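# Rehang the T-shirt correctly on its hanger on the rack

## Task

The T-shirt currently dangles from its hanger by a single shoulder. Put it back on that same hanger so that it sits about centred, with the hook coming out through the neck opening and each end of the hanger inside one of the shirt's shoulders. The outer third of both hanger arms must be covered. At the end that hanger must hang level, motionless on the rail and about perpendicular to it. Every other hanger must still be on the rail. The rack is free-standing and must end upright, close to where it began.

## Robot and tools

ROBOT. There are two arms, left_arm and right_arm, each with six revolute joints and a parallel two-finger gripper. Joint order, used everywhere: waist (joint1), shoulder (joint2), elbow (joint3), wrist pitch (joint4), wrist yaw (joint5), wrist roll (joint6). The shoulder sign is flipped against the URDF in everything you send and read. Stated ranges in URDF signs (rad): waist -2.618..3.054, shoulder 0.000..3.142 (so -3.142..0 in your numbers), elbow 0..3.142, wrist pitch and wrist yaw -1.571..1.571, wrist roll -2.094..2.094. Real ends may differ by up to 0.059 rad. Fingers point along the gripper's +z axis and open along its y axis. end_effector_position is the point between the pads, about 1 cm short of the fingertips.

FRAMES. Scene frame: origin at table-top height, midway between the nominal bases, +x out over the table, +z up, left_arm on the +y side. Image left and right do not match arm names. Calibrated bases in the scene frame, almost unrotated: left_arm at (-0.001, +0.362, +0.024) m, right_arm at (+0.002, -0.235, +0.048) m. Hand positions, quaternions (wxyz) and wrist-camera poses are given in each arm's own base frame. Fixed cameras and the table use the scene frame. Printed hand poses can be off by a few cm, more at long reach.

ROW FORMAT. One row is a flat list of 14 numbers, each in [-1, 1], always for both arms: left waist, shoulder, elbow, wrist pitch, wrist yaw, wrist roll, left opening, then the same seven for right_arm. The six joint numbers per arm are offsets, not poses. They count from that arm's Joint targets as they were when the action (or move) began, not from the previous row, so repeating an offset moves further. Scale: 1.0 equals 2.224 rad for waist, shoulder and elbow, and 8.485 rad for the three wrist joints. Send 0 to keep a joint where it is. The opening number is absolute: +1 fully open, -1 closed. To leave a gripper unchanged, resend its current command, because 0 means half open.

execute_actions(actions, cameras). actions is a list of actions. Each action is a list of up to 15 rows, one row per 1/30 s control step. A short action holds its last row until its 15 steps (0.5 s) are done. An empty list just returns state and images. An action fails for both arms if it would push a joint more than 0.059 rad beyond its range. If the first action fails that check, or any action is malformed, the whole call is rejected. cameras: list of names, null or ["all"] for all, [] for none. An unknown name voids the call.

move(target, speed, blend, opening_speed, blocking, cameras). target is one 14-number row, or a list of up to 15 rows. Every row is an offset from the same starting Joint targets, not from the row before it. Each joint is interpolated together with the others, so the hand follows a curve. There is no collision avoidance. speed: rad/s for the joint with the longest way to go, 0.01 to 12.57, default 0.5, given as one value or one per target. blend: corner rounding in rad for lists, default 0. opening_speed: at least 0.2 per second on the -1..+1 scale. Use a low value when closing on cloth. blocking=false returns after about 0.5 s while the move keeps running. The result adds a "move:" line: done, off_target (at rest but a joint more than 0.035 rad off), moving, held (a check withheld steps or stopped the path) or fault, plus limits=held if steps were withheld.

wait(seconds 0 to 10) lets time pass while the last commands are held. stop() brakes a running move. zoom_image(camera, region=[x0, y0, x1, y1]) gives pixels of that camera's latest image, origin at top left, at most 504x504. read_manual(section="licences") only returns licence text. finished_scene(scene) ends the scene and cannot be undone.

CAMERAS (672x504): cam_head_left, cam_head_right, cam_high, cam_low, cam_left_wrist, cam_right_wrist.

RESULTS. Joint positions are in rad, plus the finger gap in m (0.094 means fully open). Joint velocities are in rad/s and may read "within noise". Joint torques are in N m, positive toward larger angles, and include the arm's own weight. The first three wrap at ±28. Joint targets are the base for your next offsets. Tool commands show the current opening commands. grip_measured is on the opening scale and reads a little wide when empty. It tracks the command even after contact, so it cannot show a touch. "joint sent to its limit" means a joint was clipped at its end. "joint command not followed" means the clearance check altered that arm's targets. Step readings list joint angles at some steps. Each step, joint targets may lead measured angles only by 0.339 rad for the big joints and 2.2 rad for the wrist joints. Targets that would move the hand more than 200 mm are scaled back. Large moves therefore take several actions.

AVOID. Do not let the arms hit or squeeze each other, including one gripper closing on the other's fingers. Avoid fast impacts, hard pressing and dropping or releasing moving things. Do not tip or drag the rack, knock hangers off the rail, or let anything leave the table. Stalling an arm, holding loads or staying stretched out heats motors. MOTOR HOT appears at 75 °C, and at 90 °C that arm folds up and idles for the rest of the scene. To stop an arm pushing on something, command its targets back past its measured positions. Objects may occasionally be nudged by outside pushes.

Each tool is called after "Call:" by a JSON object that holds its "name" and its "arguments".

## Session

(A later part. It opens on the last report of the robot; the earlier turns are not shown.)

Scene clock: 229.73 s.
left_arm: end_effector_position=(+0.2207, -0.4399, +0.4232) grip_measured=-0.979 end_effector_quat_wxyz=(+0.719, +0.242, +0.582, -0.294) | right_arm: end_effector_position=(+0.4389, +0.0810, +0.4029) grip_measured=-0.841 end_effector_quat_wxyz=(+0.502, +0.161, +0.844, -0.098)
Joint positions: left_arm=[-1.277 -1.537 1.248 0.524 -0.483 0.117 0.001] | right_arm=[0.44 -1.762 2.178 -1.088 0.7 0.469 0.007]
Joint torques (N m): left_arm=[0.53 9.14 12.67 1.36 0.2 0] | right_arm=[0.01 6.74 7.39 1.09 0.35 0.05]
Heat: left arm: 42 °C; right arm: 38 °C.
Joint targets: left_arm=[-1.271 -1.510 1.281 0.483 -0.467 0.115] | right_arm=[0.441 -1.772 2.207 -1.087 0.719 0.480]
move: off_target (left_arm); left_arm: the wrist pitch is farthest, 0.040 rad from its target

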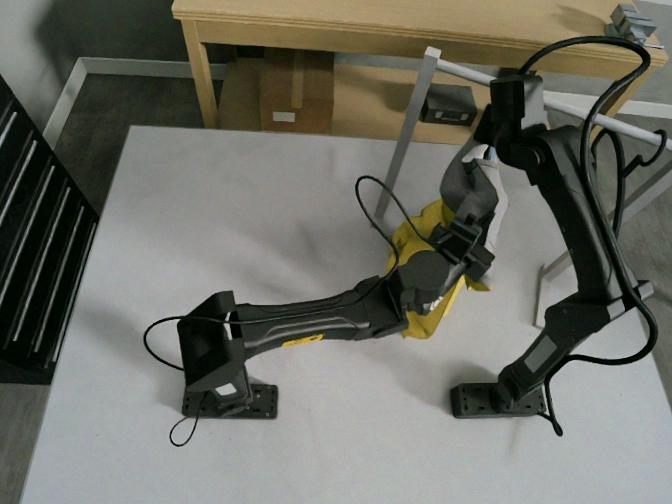

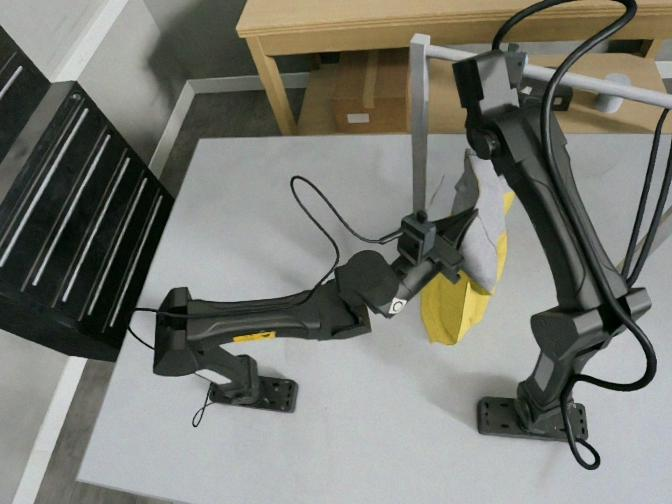

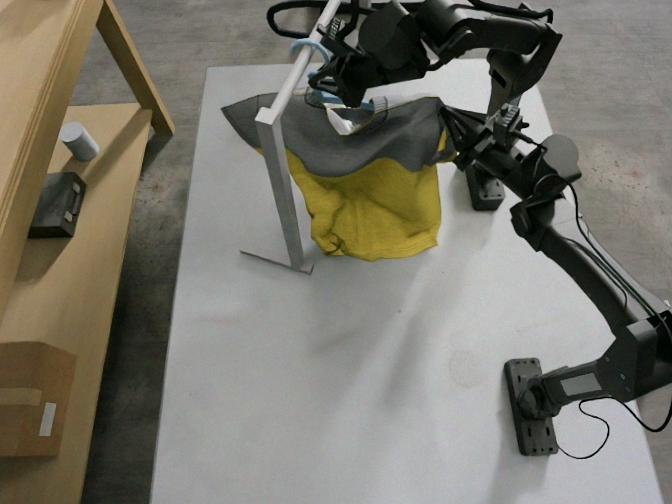

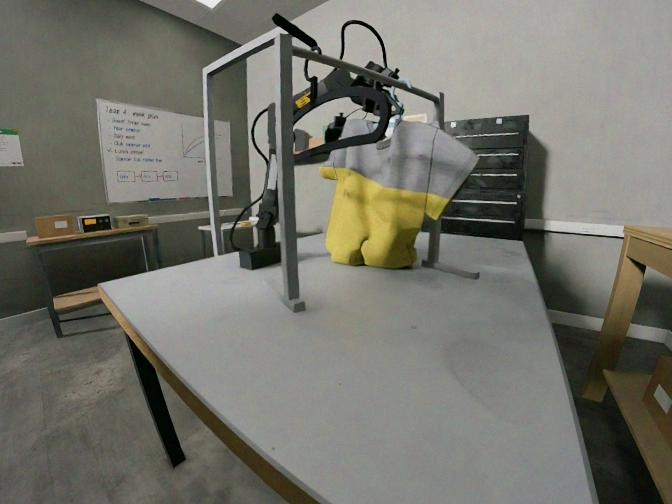

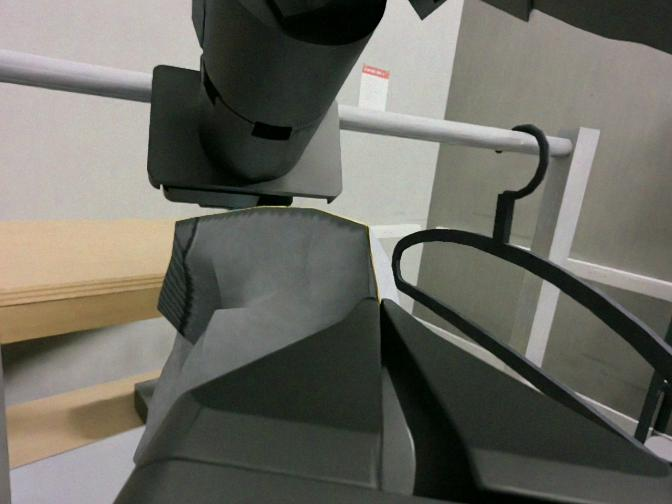

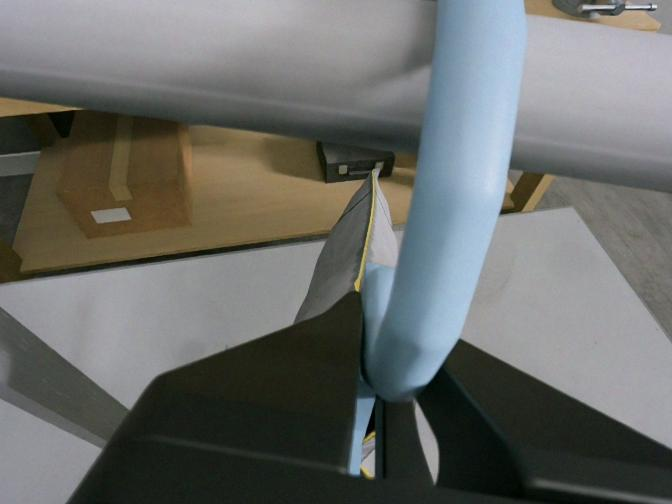

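Call:
{"name": "move", "arguments": {"target": [0.0953, -0.0589, 0.0319, 0.0125, 0.0503, -0.0124, -1.0, 0, 0, 0, 0, 0, 0, -0.95], "speed": 0.2}}

Scene clock: 232.83 s.
left_arm: end_effector_position=(+0.2574, -0.4543, +0.4378) grip_measured=-0.979 end_effector_quat_wxyz=(+0.694, +0.297, +0.525, -0.394) | right_arm: end_effector_position=(+0.4392, +0.0802, +0.4027) grip_measured=-0.842 end_effector_quat_wxyz=(+0.502, +0.162, +0.843, -0.101)
Joint positions: left_arm=[-1.07 -1.613 1.323 0.567 -0.037 0.009 0.001] | right_arm=[0.44 -1.763 2.178 -1.088 0.706 0.469 0.007]
Joint torques (N m): left_arm=[0.92 5.23 12.36 2.04 0 0.03] | right_arm=[0.01 6.86 7.38 1.09 0.3 0.05]
Heat: left arm: 42 °C; right arm: 38 °C.
Joint targets: left_arm=[-1.059 -1.641 1.352 0.589 -0.040 0.010] | right_arm=[0.441 -1.772 2.207 -1.087 0.719 0.480]
move: done

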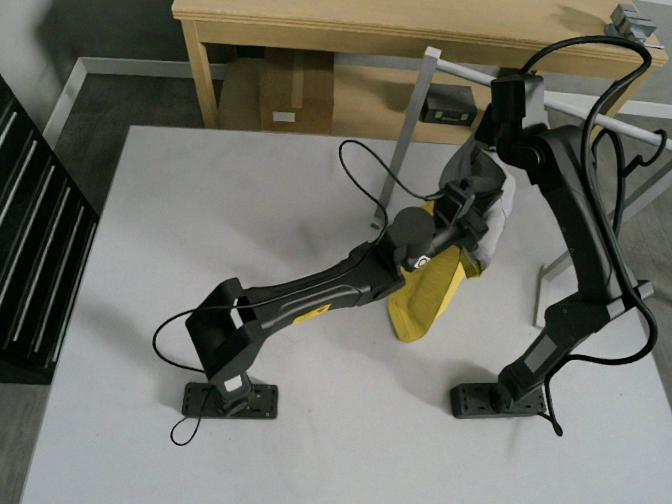

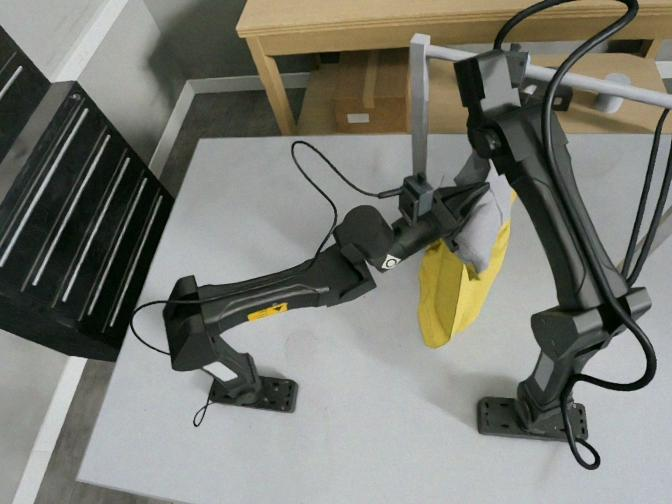

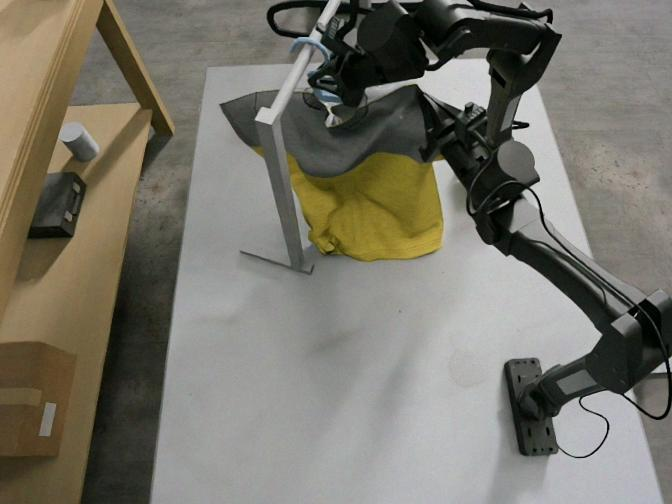

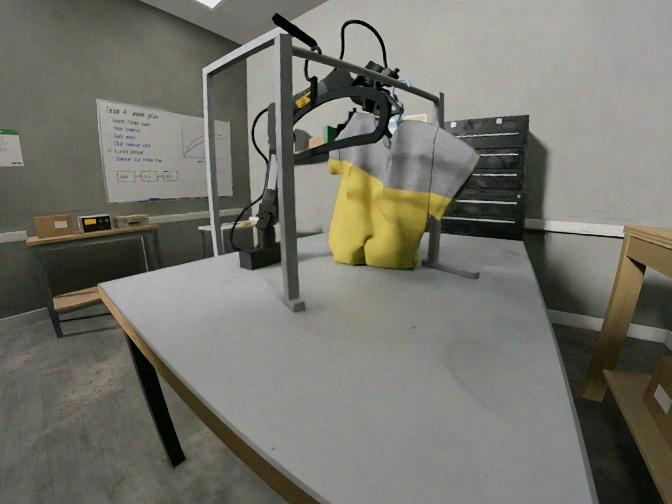

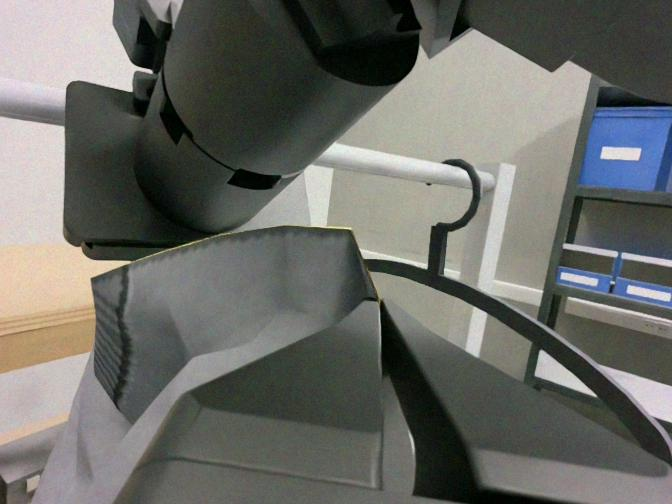

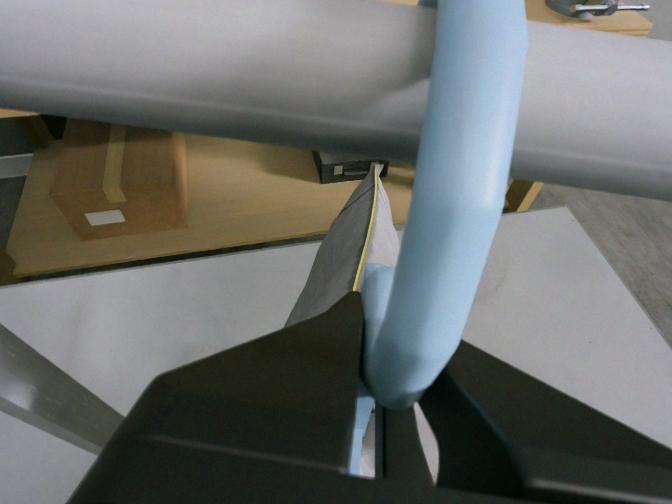

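Call:
{"name": "zoom_image", "arguments": {"camera": "cam_high", "region": [210, 40, 490, 280]}}

Call:
{"name": "zoom_image", "arguments": {"camera": "cam_low", "region": [310, 80, 490, 280]}}

Call:
{"name": "zoom_image", "arguments": {"camera": "cam_left_wrist", "region": [60, 120, 420, 400]}}

Call:
{"name": "zoom_image", "arguments": {"camera": "cam_head_right", "region": [390, 110, 540, 350]}}

Call:
{"name": "zoom_image", "arguments": {"camera": "cam_right_wrist", "region": [280, 155, 440, 315]}}

Scaled by 1.800 from the camera's image (finer frame: 960x720).

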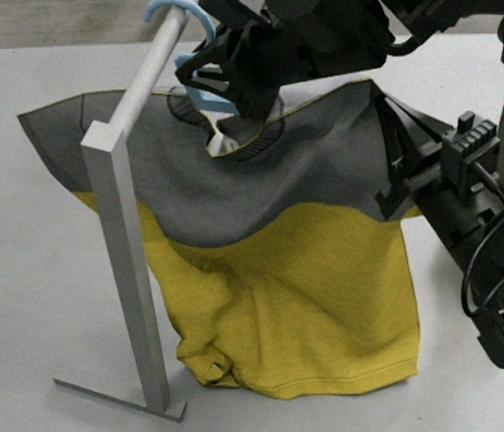

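Scaled by 2.520 from the camera's image (finer frame: 960x720).

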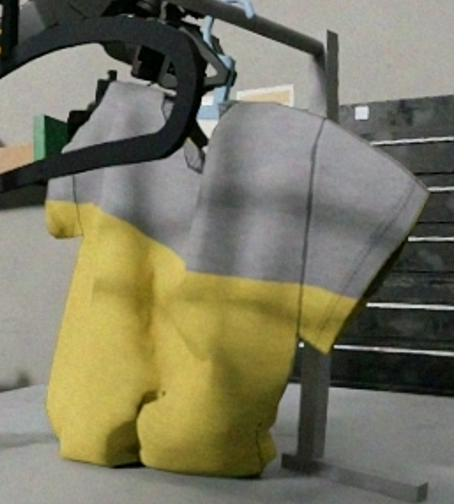

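Scaled by 1.400 from the camera's image (finer frame: 960x720).

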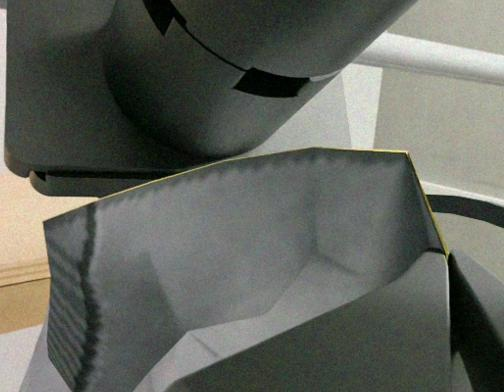

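Scaled by 2.100 from the camera's image (finer frame: 960x720).

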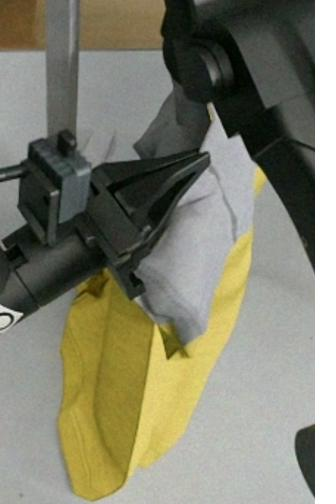

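Scaled by 3.150 from the camera's image (finer frame: 960x720).

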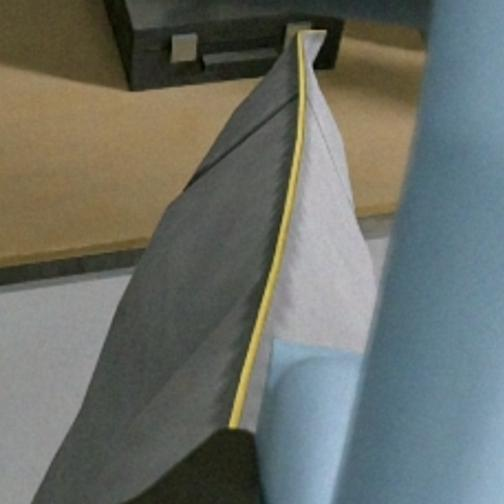

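Call:
{"name": "move", "arguments": {"target": [0, 0, 0, 0, 0, 0, -1.0, 0, 0, 0, 0, 0, 0, -0.6], "opening_speed": 0.2}}

Scene clock: 235.57 s.
left_arm: end_effector_position=(+0.2625, -0.4542, +0.4339) grip_measured=-0.979 end_effector_quat_wxyz=(+0.694, +0.294, +0.530, -0.388) | right_arm: end_effector_position=(+0.4392, +0.0802, +0.4027) grip_measured=-0.602 end_effector_quat_wxyz=(+0.502, +0.162, +0.843, -0.101)
Joint positions: left_arm=[-1.064 -1.621 1.323 0.567 -0.045 0.009 0.001] | right_arm=[0.44 -1.763 2.178 -1.088 0.706 0.469 0.019]
Joint torques (N m): left_arm=[0.49 6.26 12.26 2.03 0 -0.06] | right_arm=[-0.01 6.86 7.41 1.09 0.3 0.05]
Heat: left arm: 43 °C; right arm: 38 °C.
Joint targets: left_arm=[-1.059 -1.641 1.352 0.589 -0.040 0.010] | right_arm=[0.441 -1.772 2.207 -1.087 0.719 0.480]
move: done

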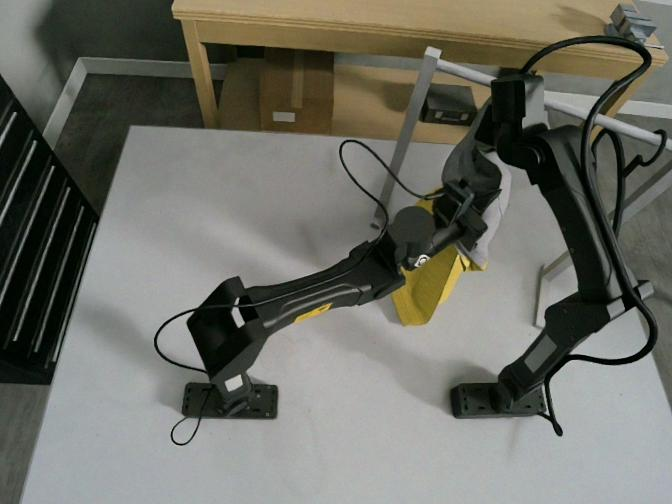

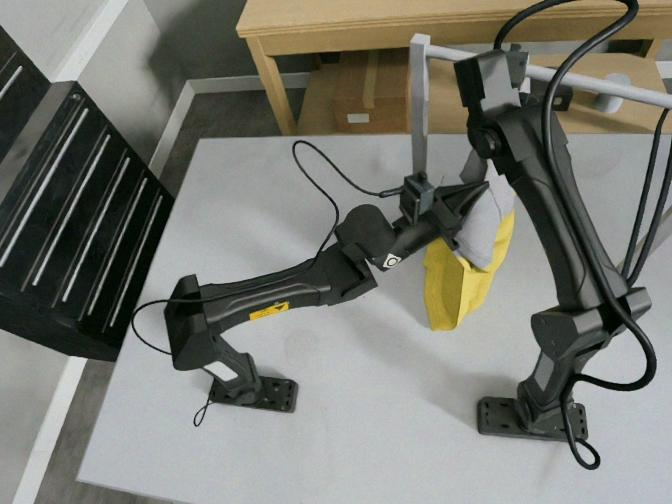

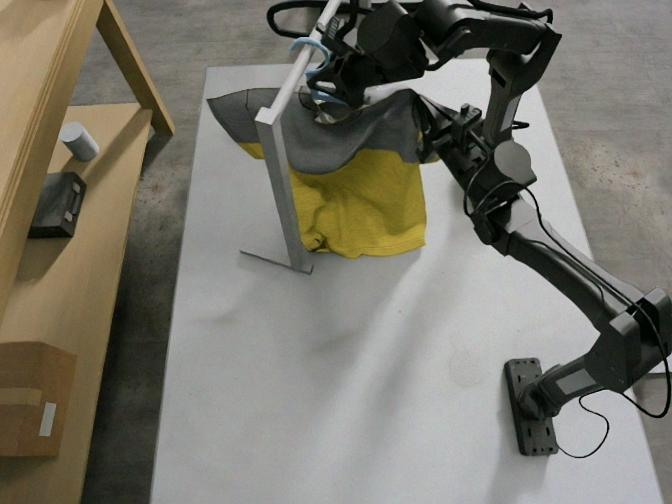

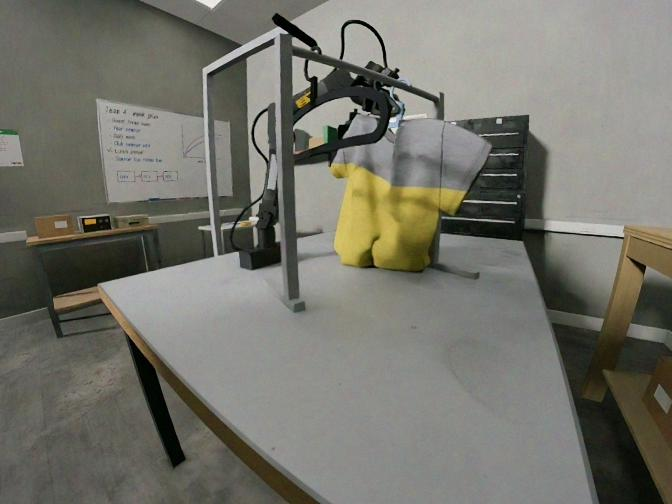

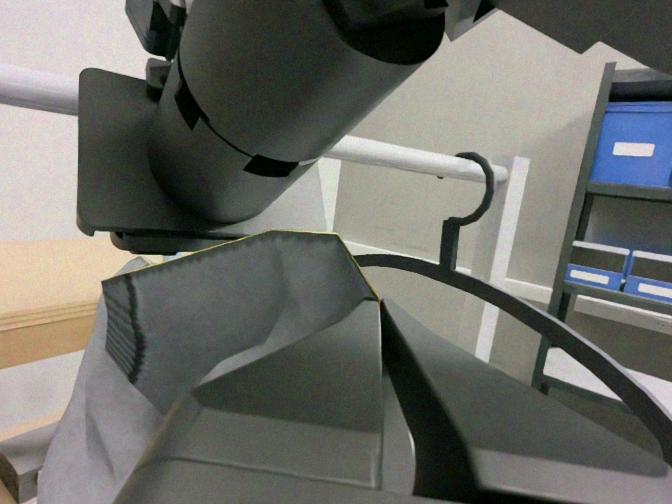

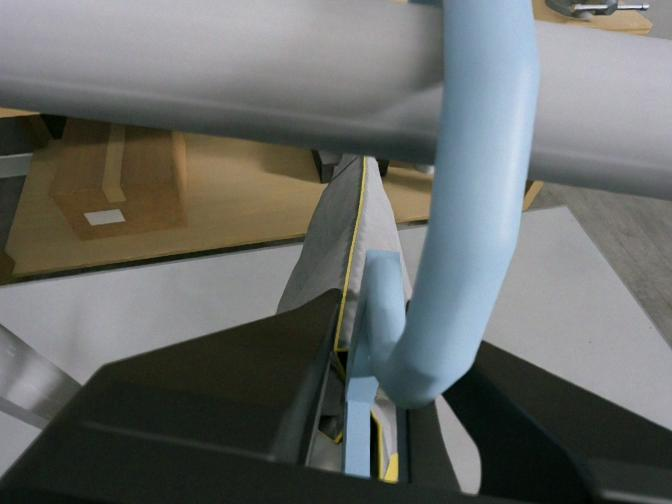

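Call:
{"name": "zoom_image", "arguments": {"camera": "cam_high", "region": [200, 40, 480, 280]}}

Call:
{"name": "zoom_image", "arguments": {"camera": "cam_low", "region": [310, 80, 500, 280]}}

Call:
{"name": "zoom_image", "arguments": {"camera": "cam_right_wrist", "region": [260, 140, 500, 490]}}

Call:
{"name": "zoom_image", "arguments": {"camera": "cam_head_left", "region": [400, 80, 540, 340]}}

Call:
{"name": "zoom_image", "arguments": {"camera": "cam_left_wrist", "region": [30, 180, 430, 480]}}

Scaled by 1.800 from the camera's image (finer frame: 960x720).

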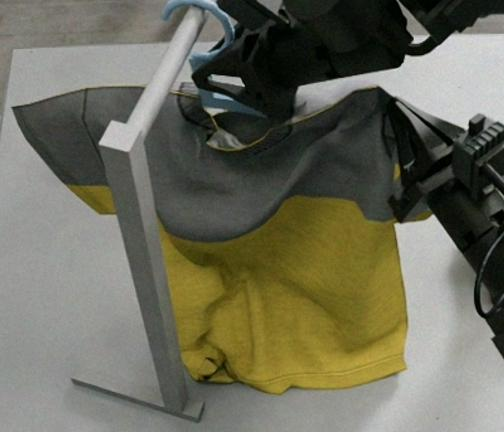

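Scaled by 2.520 from the camera's image (finer frame: 960x720).

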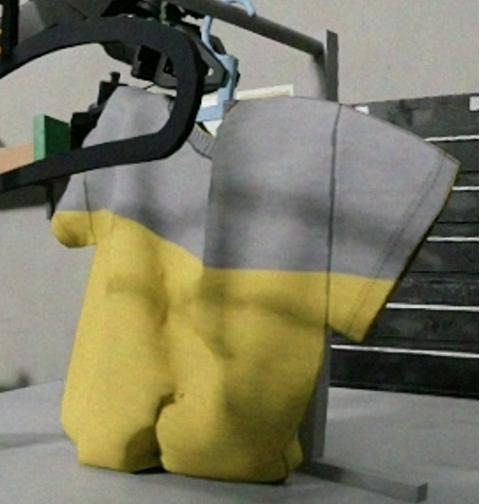

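Scaled by 1.440 from the camera's image (finer frame: 960x720).

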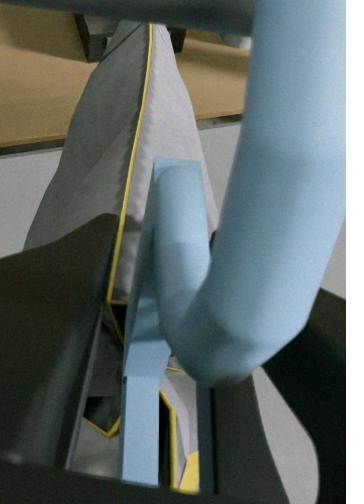

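Scaled by 1.938 from the camera's image (finer frame: 960x720).

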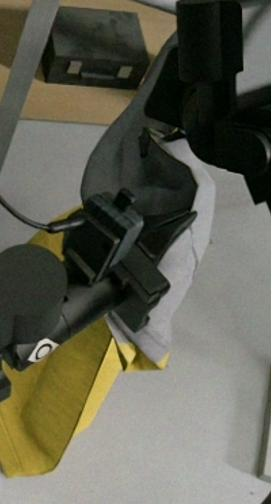

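Scaled by 1.260 from the camera's image (finer frame: 960x720).

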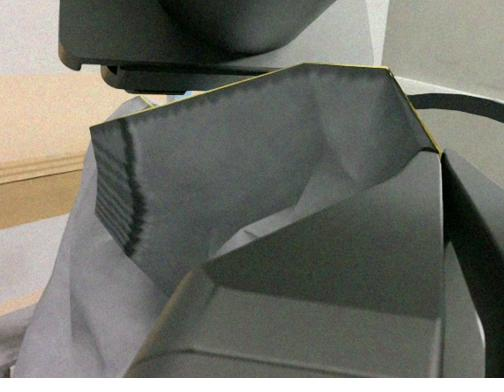

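Call:
{"name": "move", "arguments": {"target": [0, 0, 0, 0, 0, 0, -1.0, 0.0499, 0.0054, 0.0616, -0.0275, 0.0092, 0.0119, -0.2], "speed": 0.08, "opening_speed": 0.5}}

Scene clock: 242.57 s.
left_arm: end_effector_position=(+0.2625, -0.4542, +0.4339) grip_measured=-0.980 end_effector_quat_wxyz=(+0.694, +0.294, +0.530, -0.388) | right_arm: end_effector_position=(+0.3998, +0.0990, +0.4210) grip_measured=-0.202 end_effector_quat_wxyz=(+0.495, +0.158, +0.849, -0.098)
Joint positions: left_arm=[-1.064 -1.621 1.323 0.567 -0.045 0.009 0.001] | right_arm=[0.547 -1.763 2.311 -1.3 0.771 0.568 0.038]
Joint torques (N m): left_arm=[0.39 6.23 12.19 2.04 -0.01 -0.02] | right_arm=[0.42 7.23 7.17 0.83 0.47 0.07]
Heat: left arm: 44 °C; right arm: 38 °C.
Joint targets: left_arm=[-1.059 -1.641 1.352 0.589 -0.040 0.010] | right_arm=[0.552 -1.760 2.344 -1.320 0.797 0.581]
move: done

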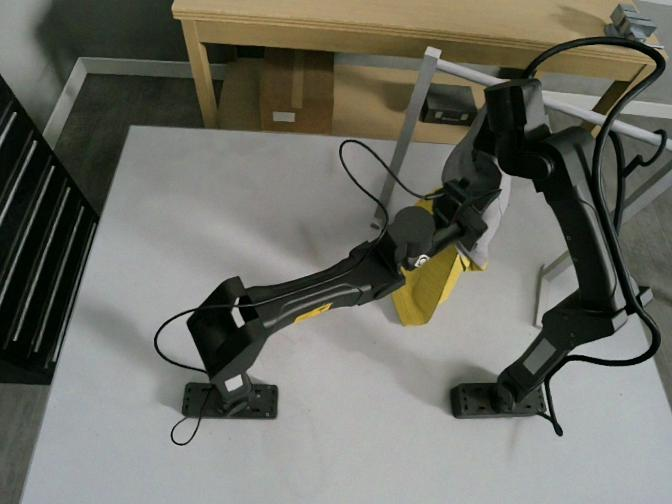

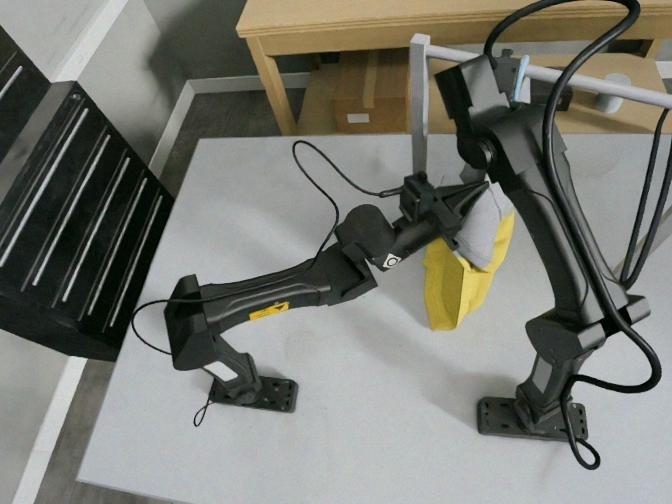

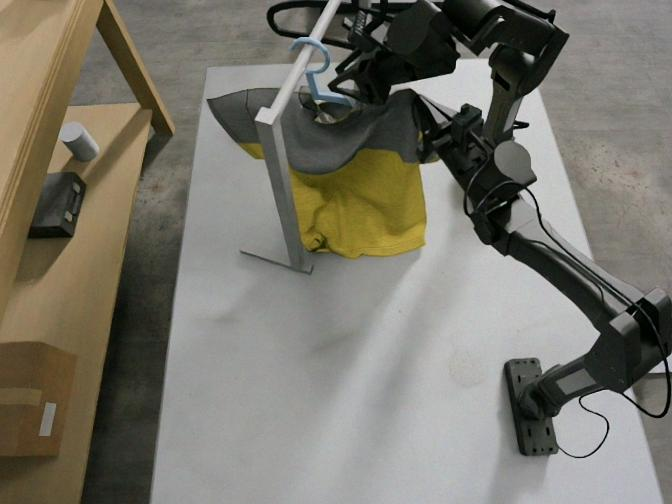

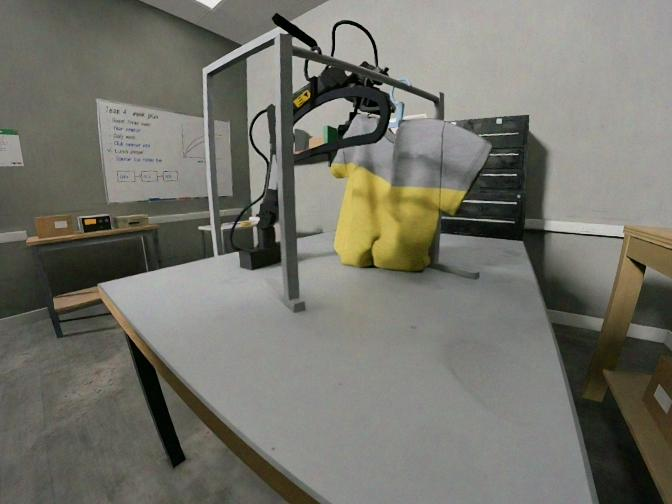

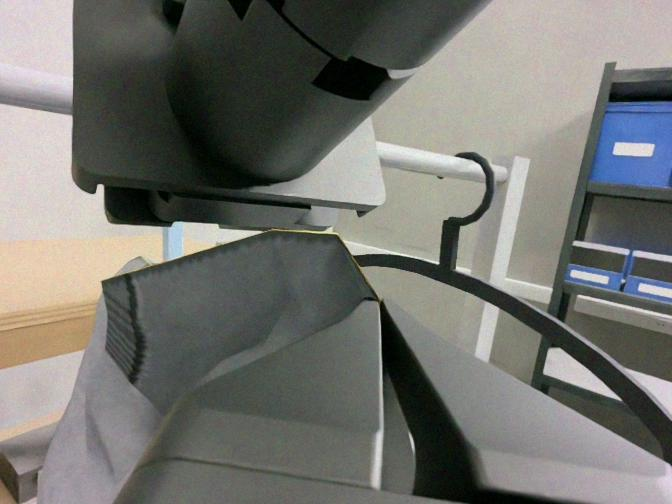

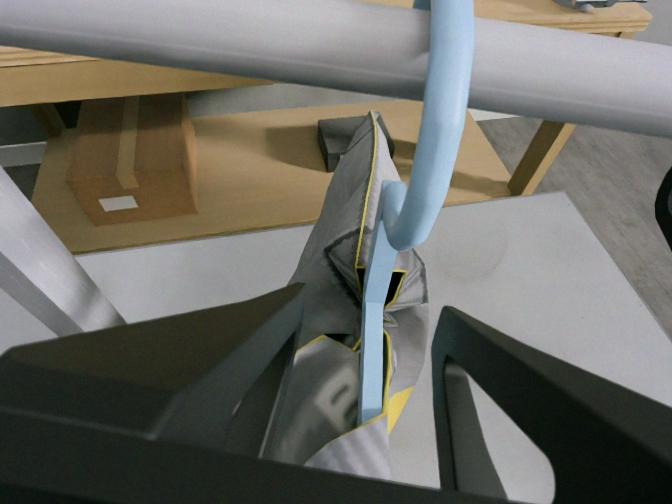

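Call:
{"name": "zoom_image", "arguments": {"camera": "cam_right_wrist", "region": [250, 90, 500, 490]}}

Scaled by 1.260 from the camera's image (finer frame: 960x720).

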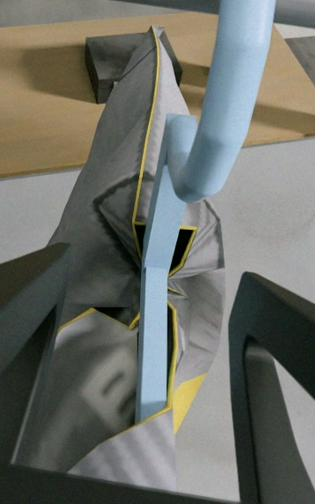

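Call:
{"name": "move", "arguments": {"target": [0, -0.0099, -0.0877, 0.0187, 0, 0, -1.0, 0, 0, 0, 0, 0, 0, -0.2], "speed": 0.12}}

Scene clock: 246.63 s.
left_arm: end_effector_position=(+0.2622, -0.4547, +0.3909) grip_measured=-0.980 end_effector_quat_wxyz=(+0.691, +0.298, +0.533, -0.387) | right_arm: end_effector_position=(+0.3996, +0.0989, +0.4207) grip_measured=-0.202 end_effector_quat_wxyz=(+0.495, +0.159, +0.849, -0.098)
Joint positions: left_arm=[-1.064 -1.64 1.183 0.714 -0.042 0.009 0.001] | right_arm=[0.547 -1.763 2.311 -1.302 0.771 0.569 0.038]
Joint torques (N m): left_arm=[0.43 6 7.19 2.11 0.01 -0.03] | right_arm=[0.38 7.24 7.17 0.83 0.47 0.06]
Heat: left arm: 45 °C; right arm: 37 °C.
Joint targets: left_arm=[-1.059 -1.663 1.157 0.748 -0.040 0.010] | right_arm=[0.552 -1.760 2.344 -1.320 0.797 0.581]
move: done

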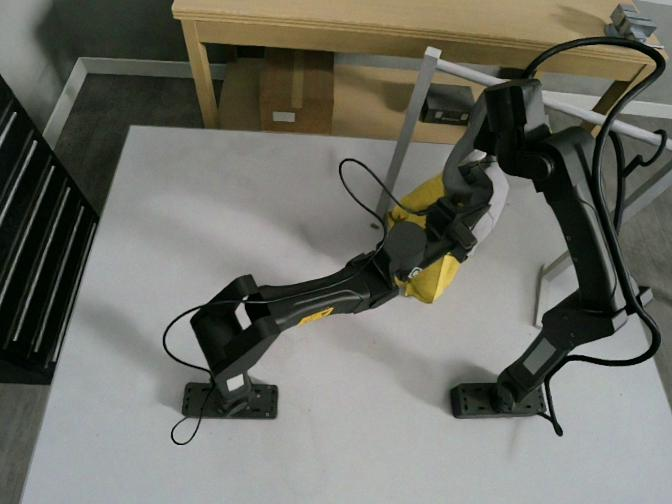

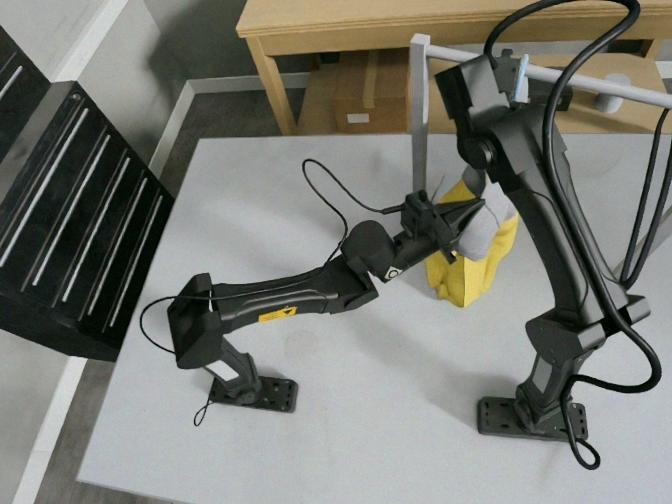

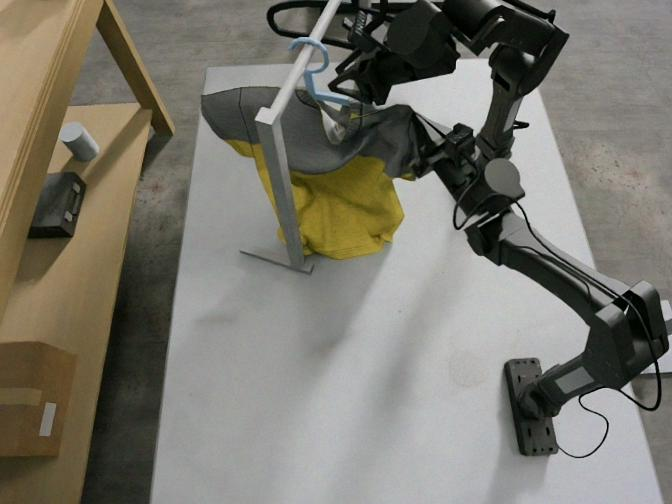

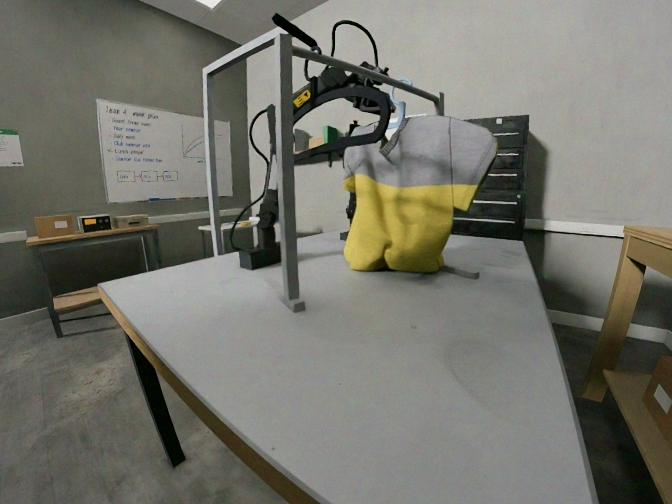

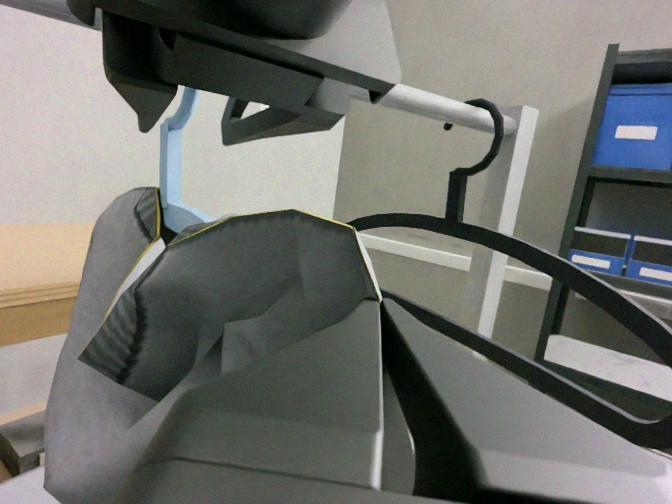

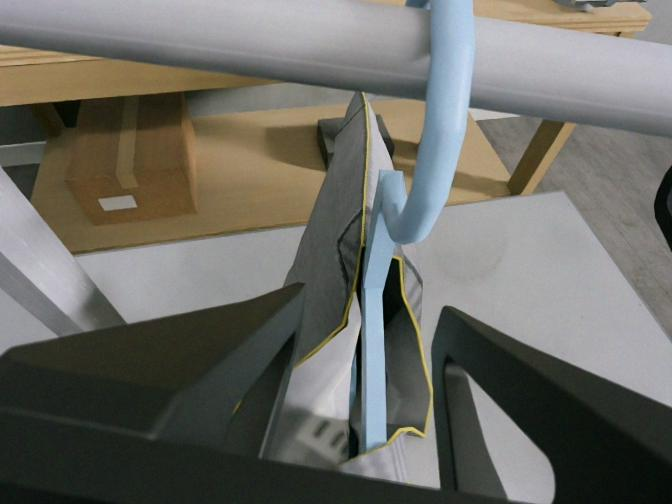

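Call:
{"name": "zoom_image", "arguments": {"camera": "cam_low", "region": [320, 70, 520, 290]}}

Call:
{"name": "zoom_image", "arguments": {"camera": "cam_high", "region": [190, 30, 470, 270]}}

Call:
{"name": "zoom_image", "arguments": {"camera": "cam_right_wrist", "region": [250, 80, 500, 480]}}

Call:
{"name": "zoom_image", "arguments": {"camera": "cam_left_wrist", "region": [40, 80, 440, 400]}}

Scaled by 2.291 from the camera's image (finer frame: 960x720).

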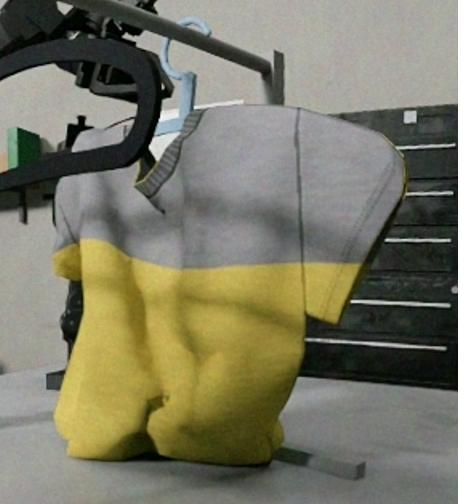

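Scaled by 1.800 from the camera's image (finer frame: 960x720).

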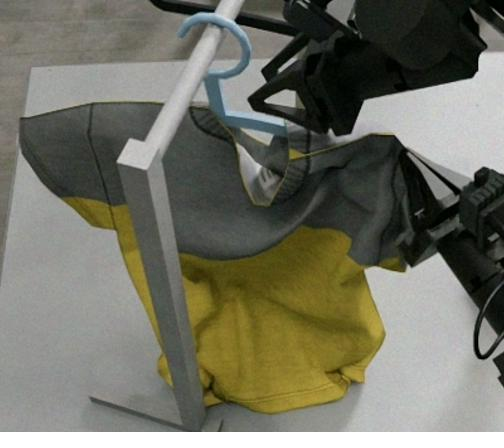

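Scaled by 1.260 from the camera's image (finer frame: 960x720).

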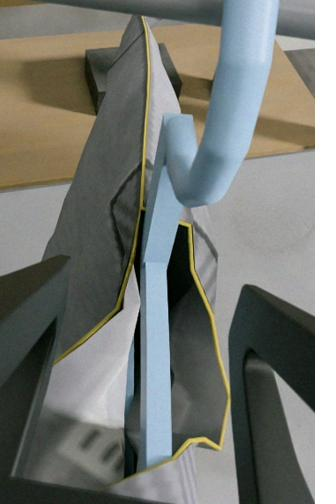

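Scaled by 1.260 from the camera's image (finer frame: 960x720).

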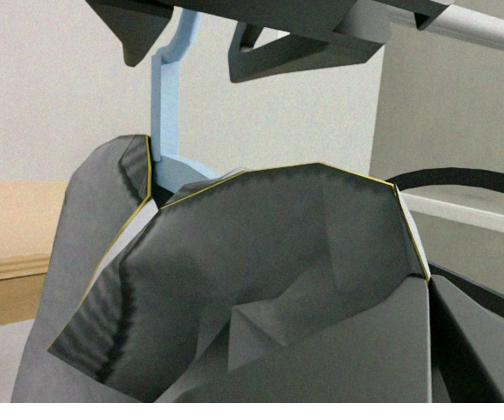

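Call:
{"name": "move", "arguments": {"target": [0, 0, 0, 0, 0, 0, 0.3, 0, 0, 0, 0, 0, 0, -0.2], "opening_speed": 0.5}}

Scene clock: 250.40 s.
left_arm: end_effector_position=(+0.2626, -0.4543, +0.3916) grip_measured=+0.297 end_effector_quat_wxyz=(+0.692, +0.296, +0.533, -0.387) | right_arm: end_effector_position=(+0.3996, +0.0989, +0.4207) grip_measured=-0.202 end_effector_quat_wxyz=(+0.495, +0.159, +0.849, -0.098)
Joint positions: left_arm=[-1.064 -1.64 1.183 0.717 -0.045 0.009 0.061] | right_arm=[0.547 -1.763 2.311 -1.302 0.771 0.569 0.038]
Joint torques (N m): left_arm=[0.42 6.08 7.16 2.12 0.01 -0.04] | right_arm=[0.42 7.23 7.19 0.83 0.47 0.07]
Heat: left arm: 45 °C; right arm: 37 °C.
Joint targets: left_arm=[-1.059 -1.663 1.157 0.748 -0.040 0.010] | right_arm=[0.552 -1.760 2.344 -1.320 0.797 0.581]
move: done

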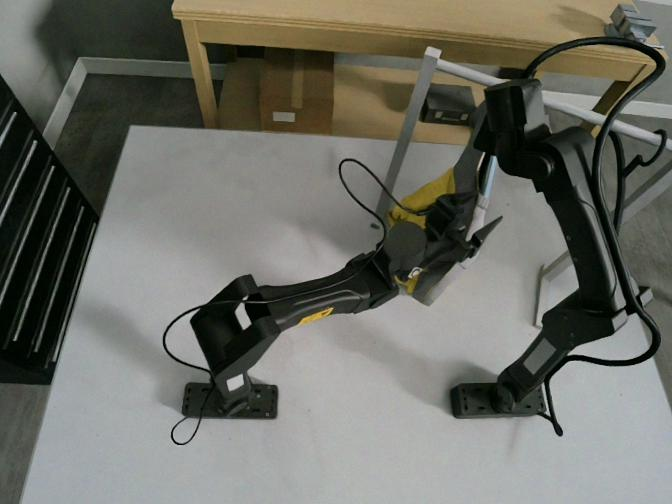

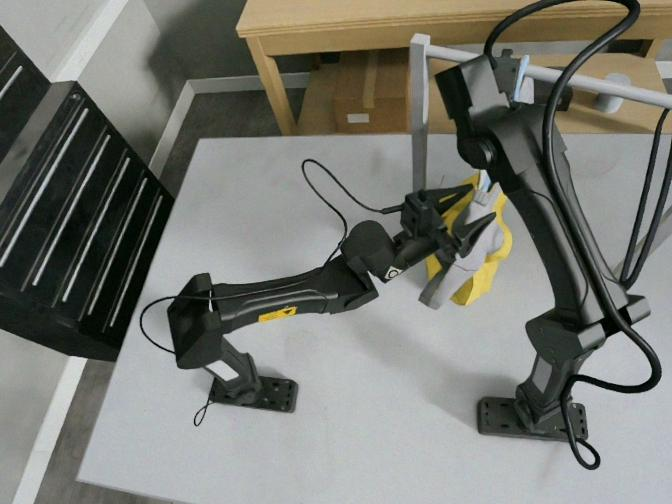

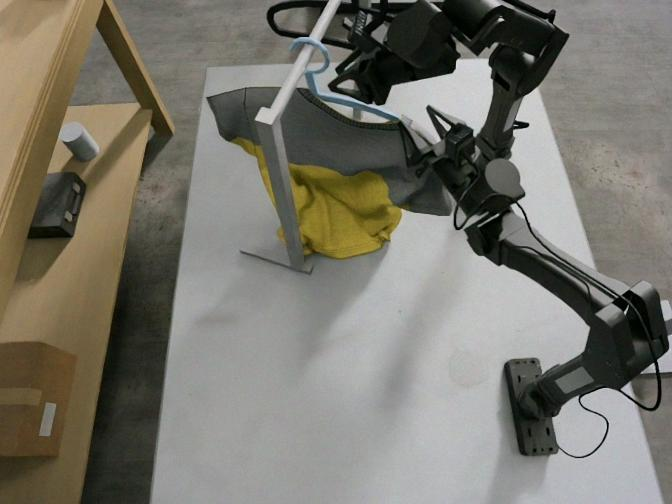

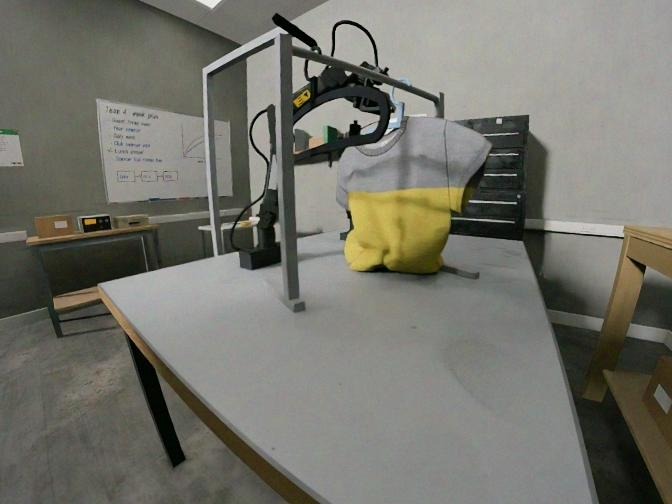

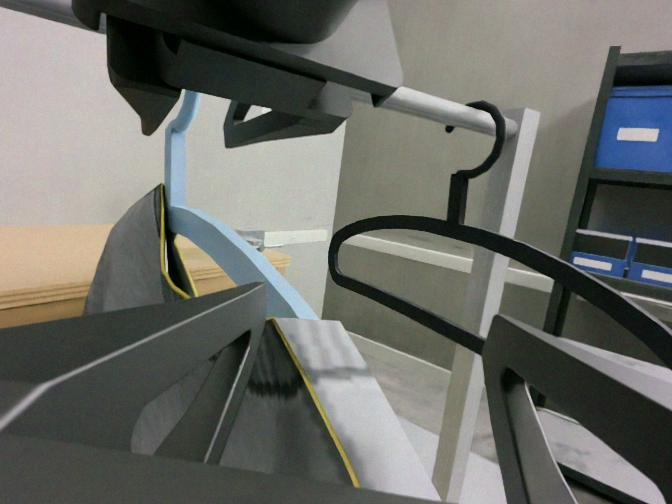

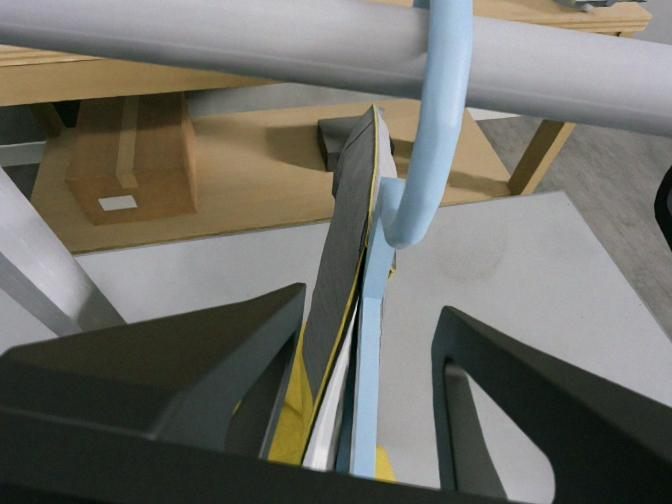

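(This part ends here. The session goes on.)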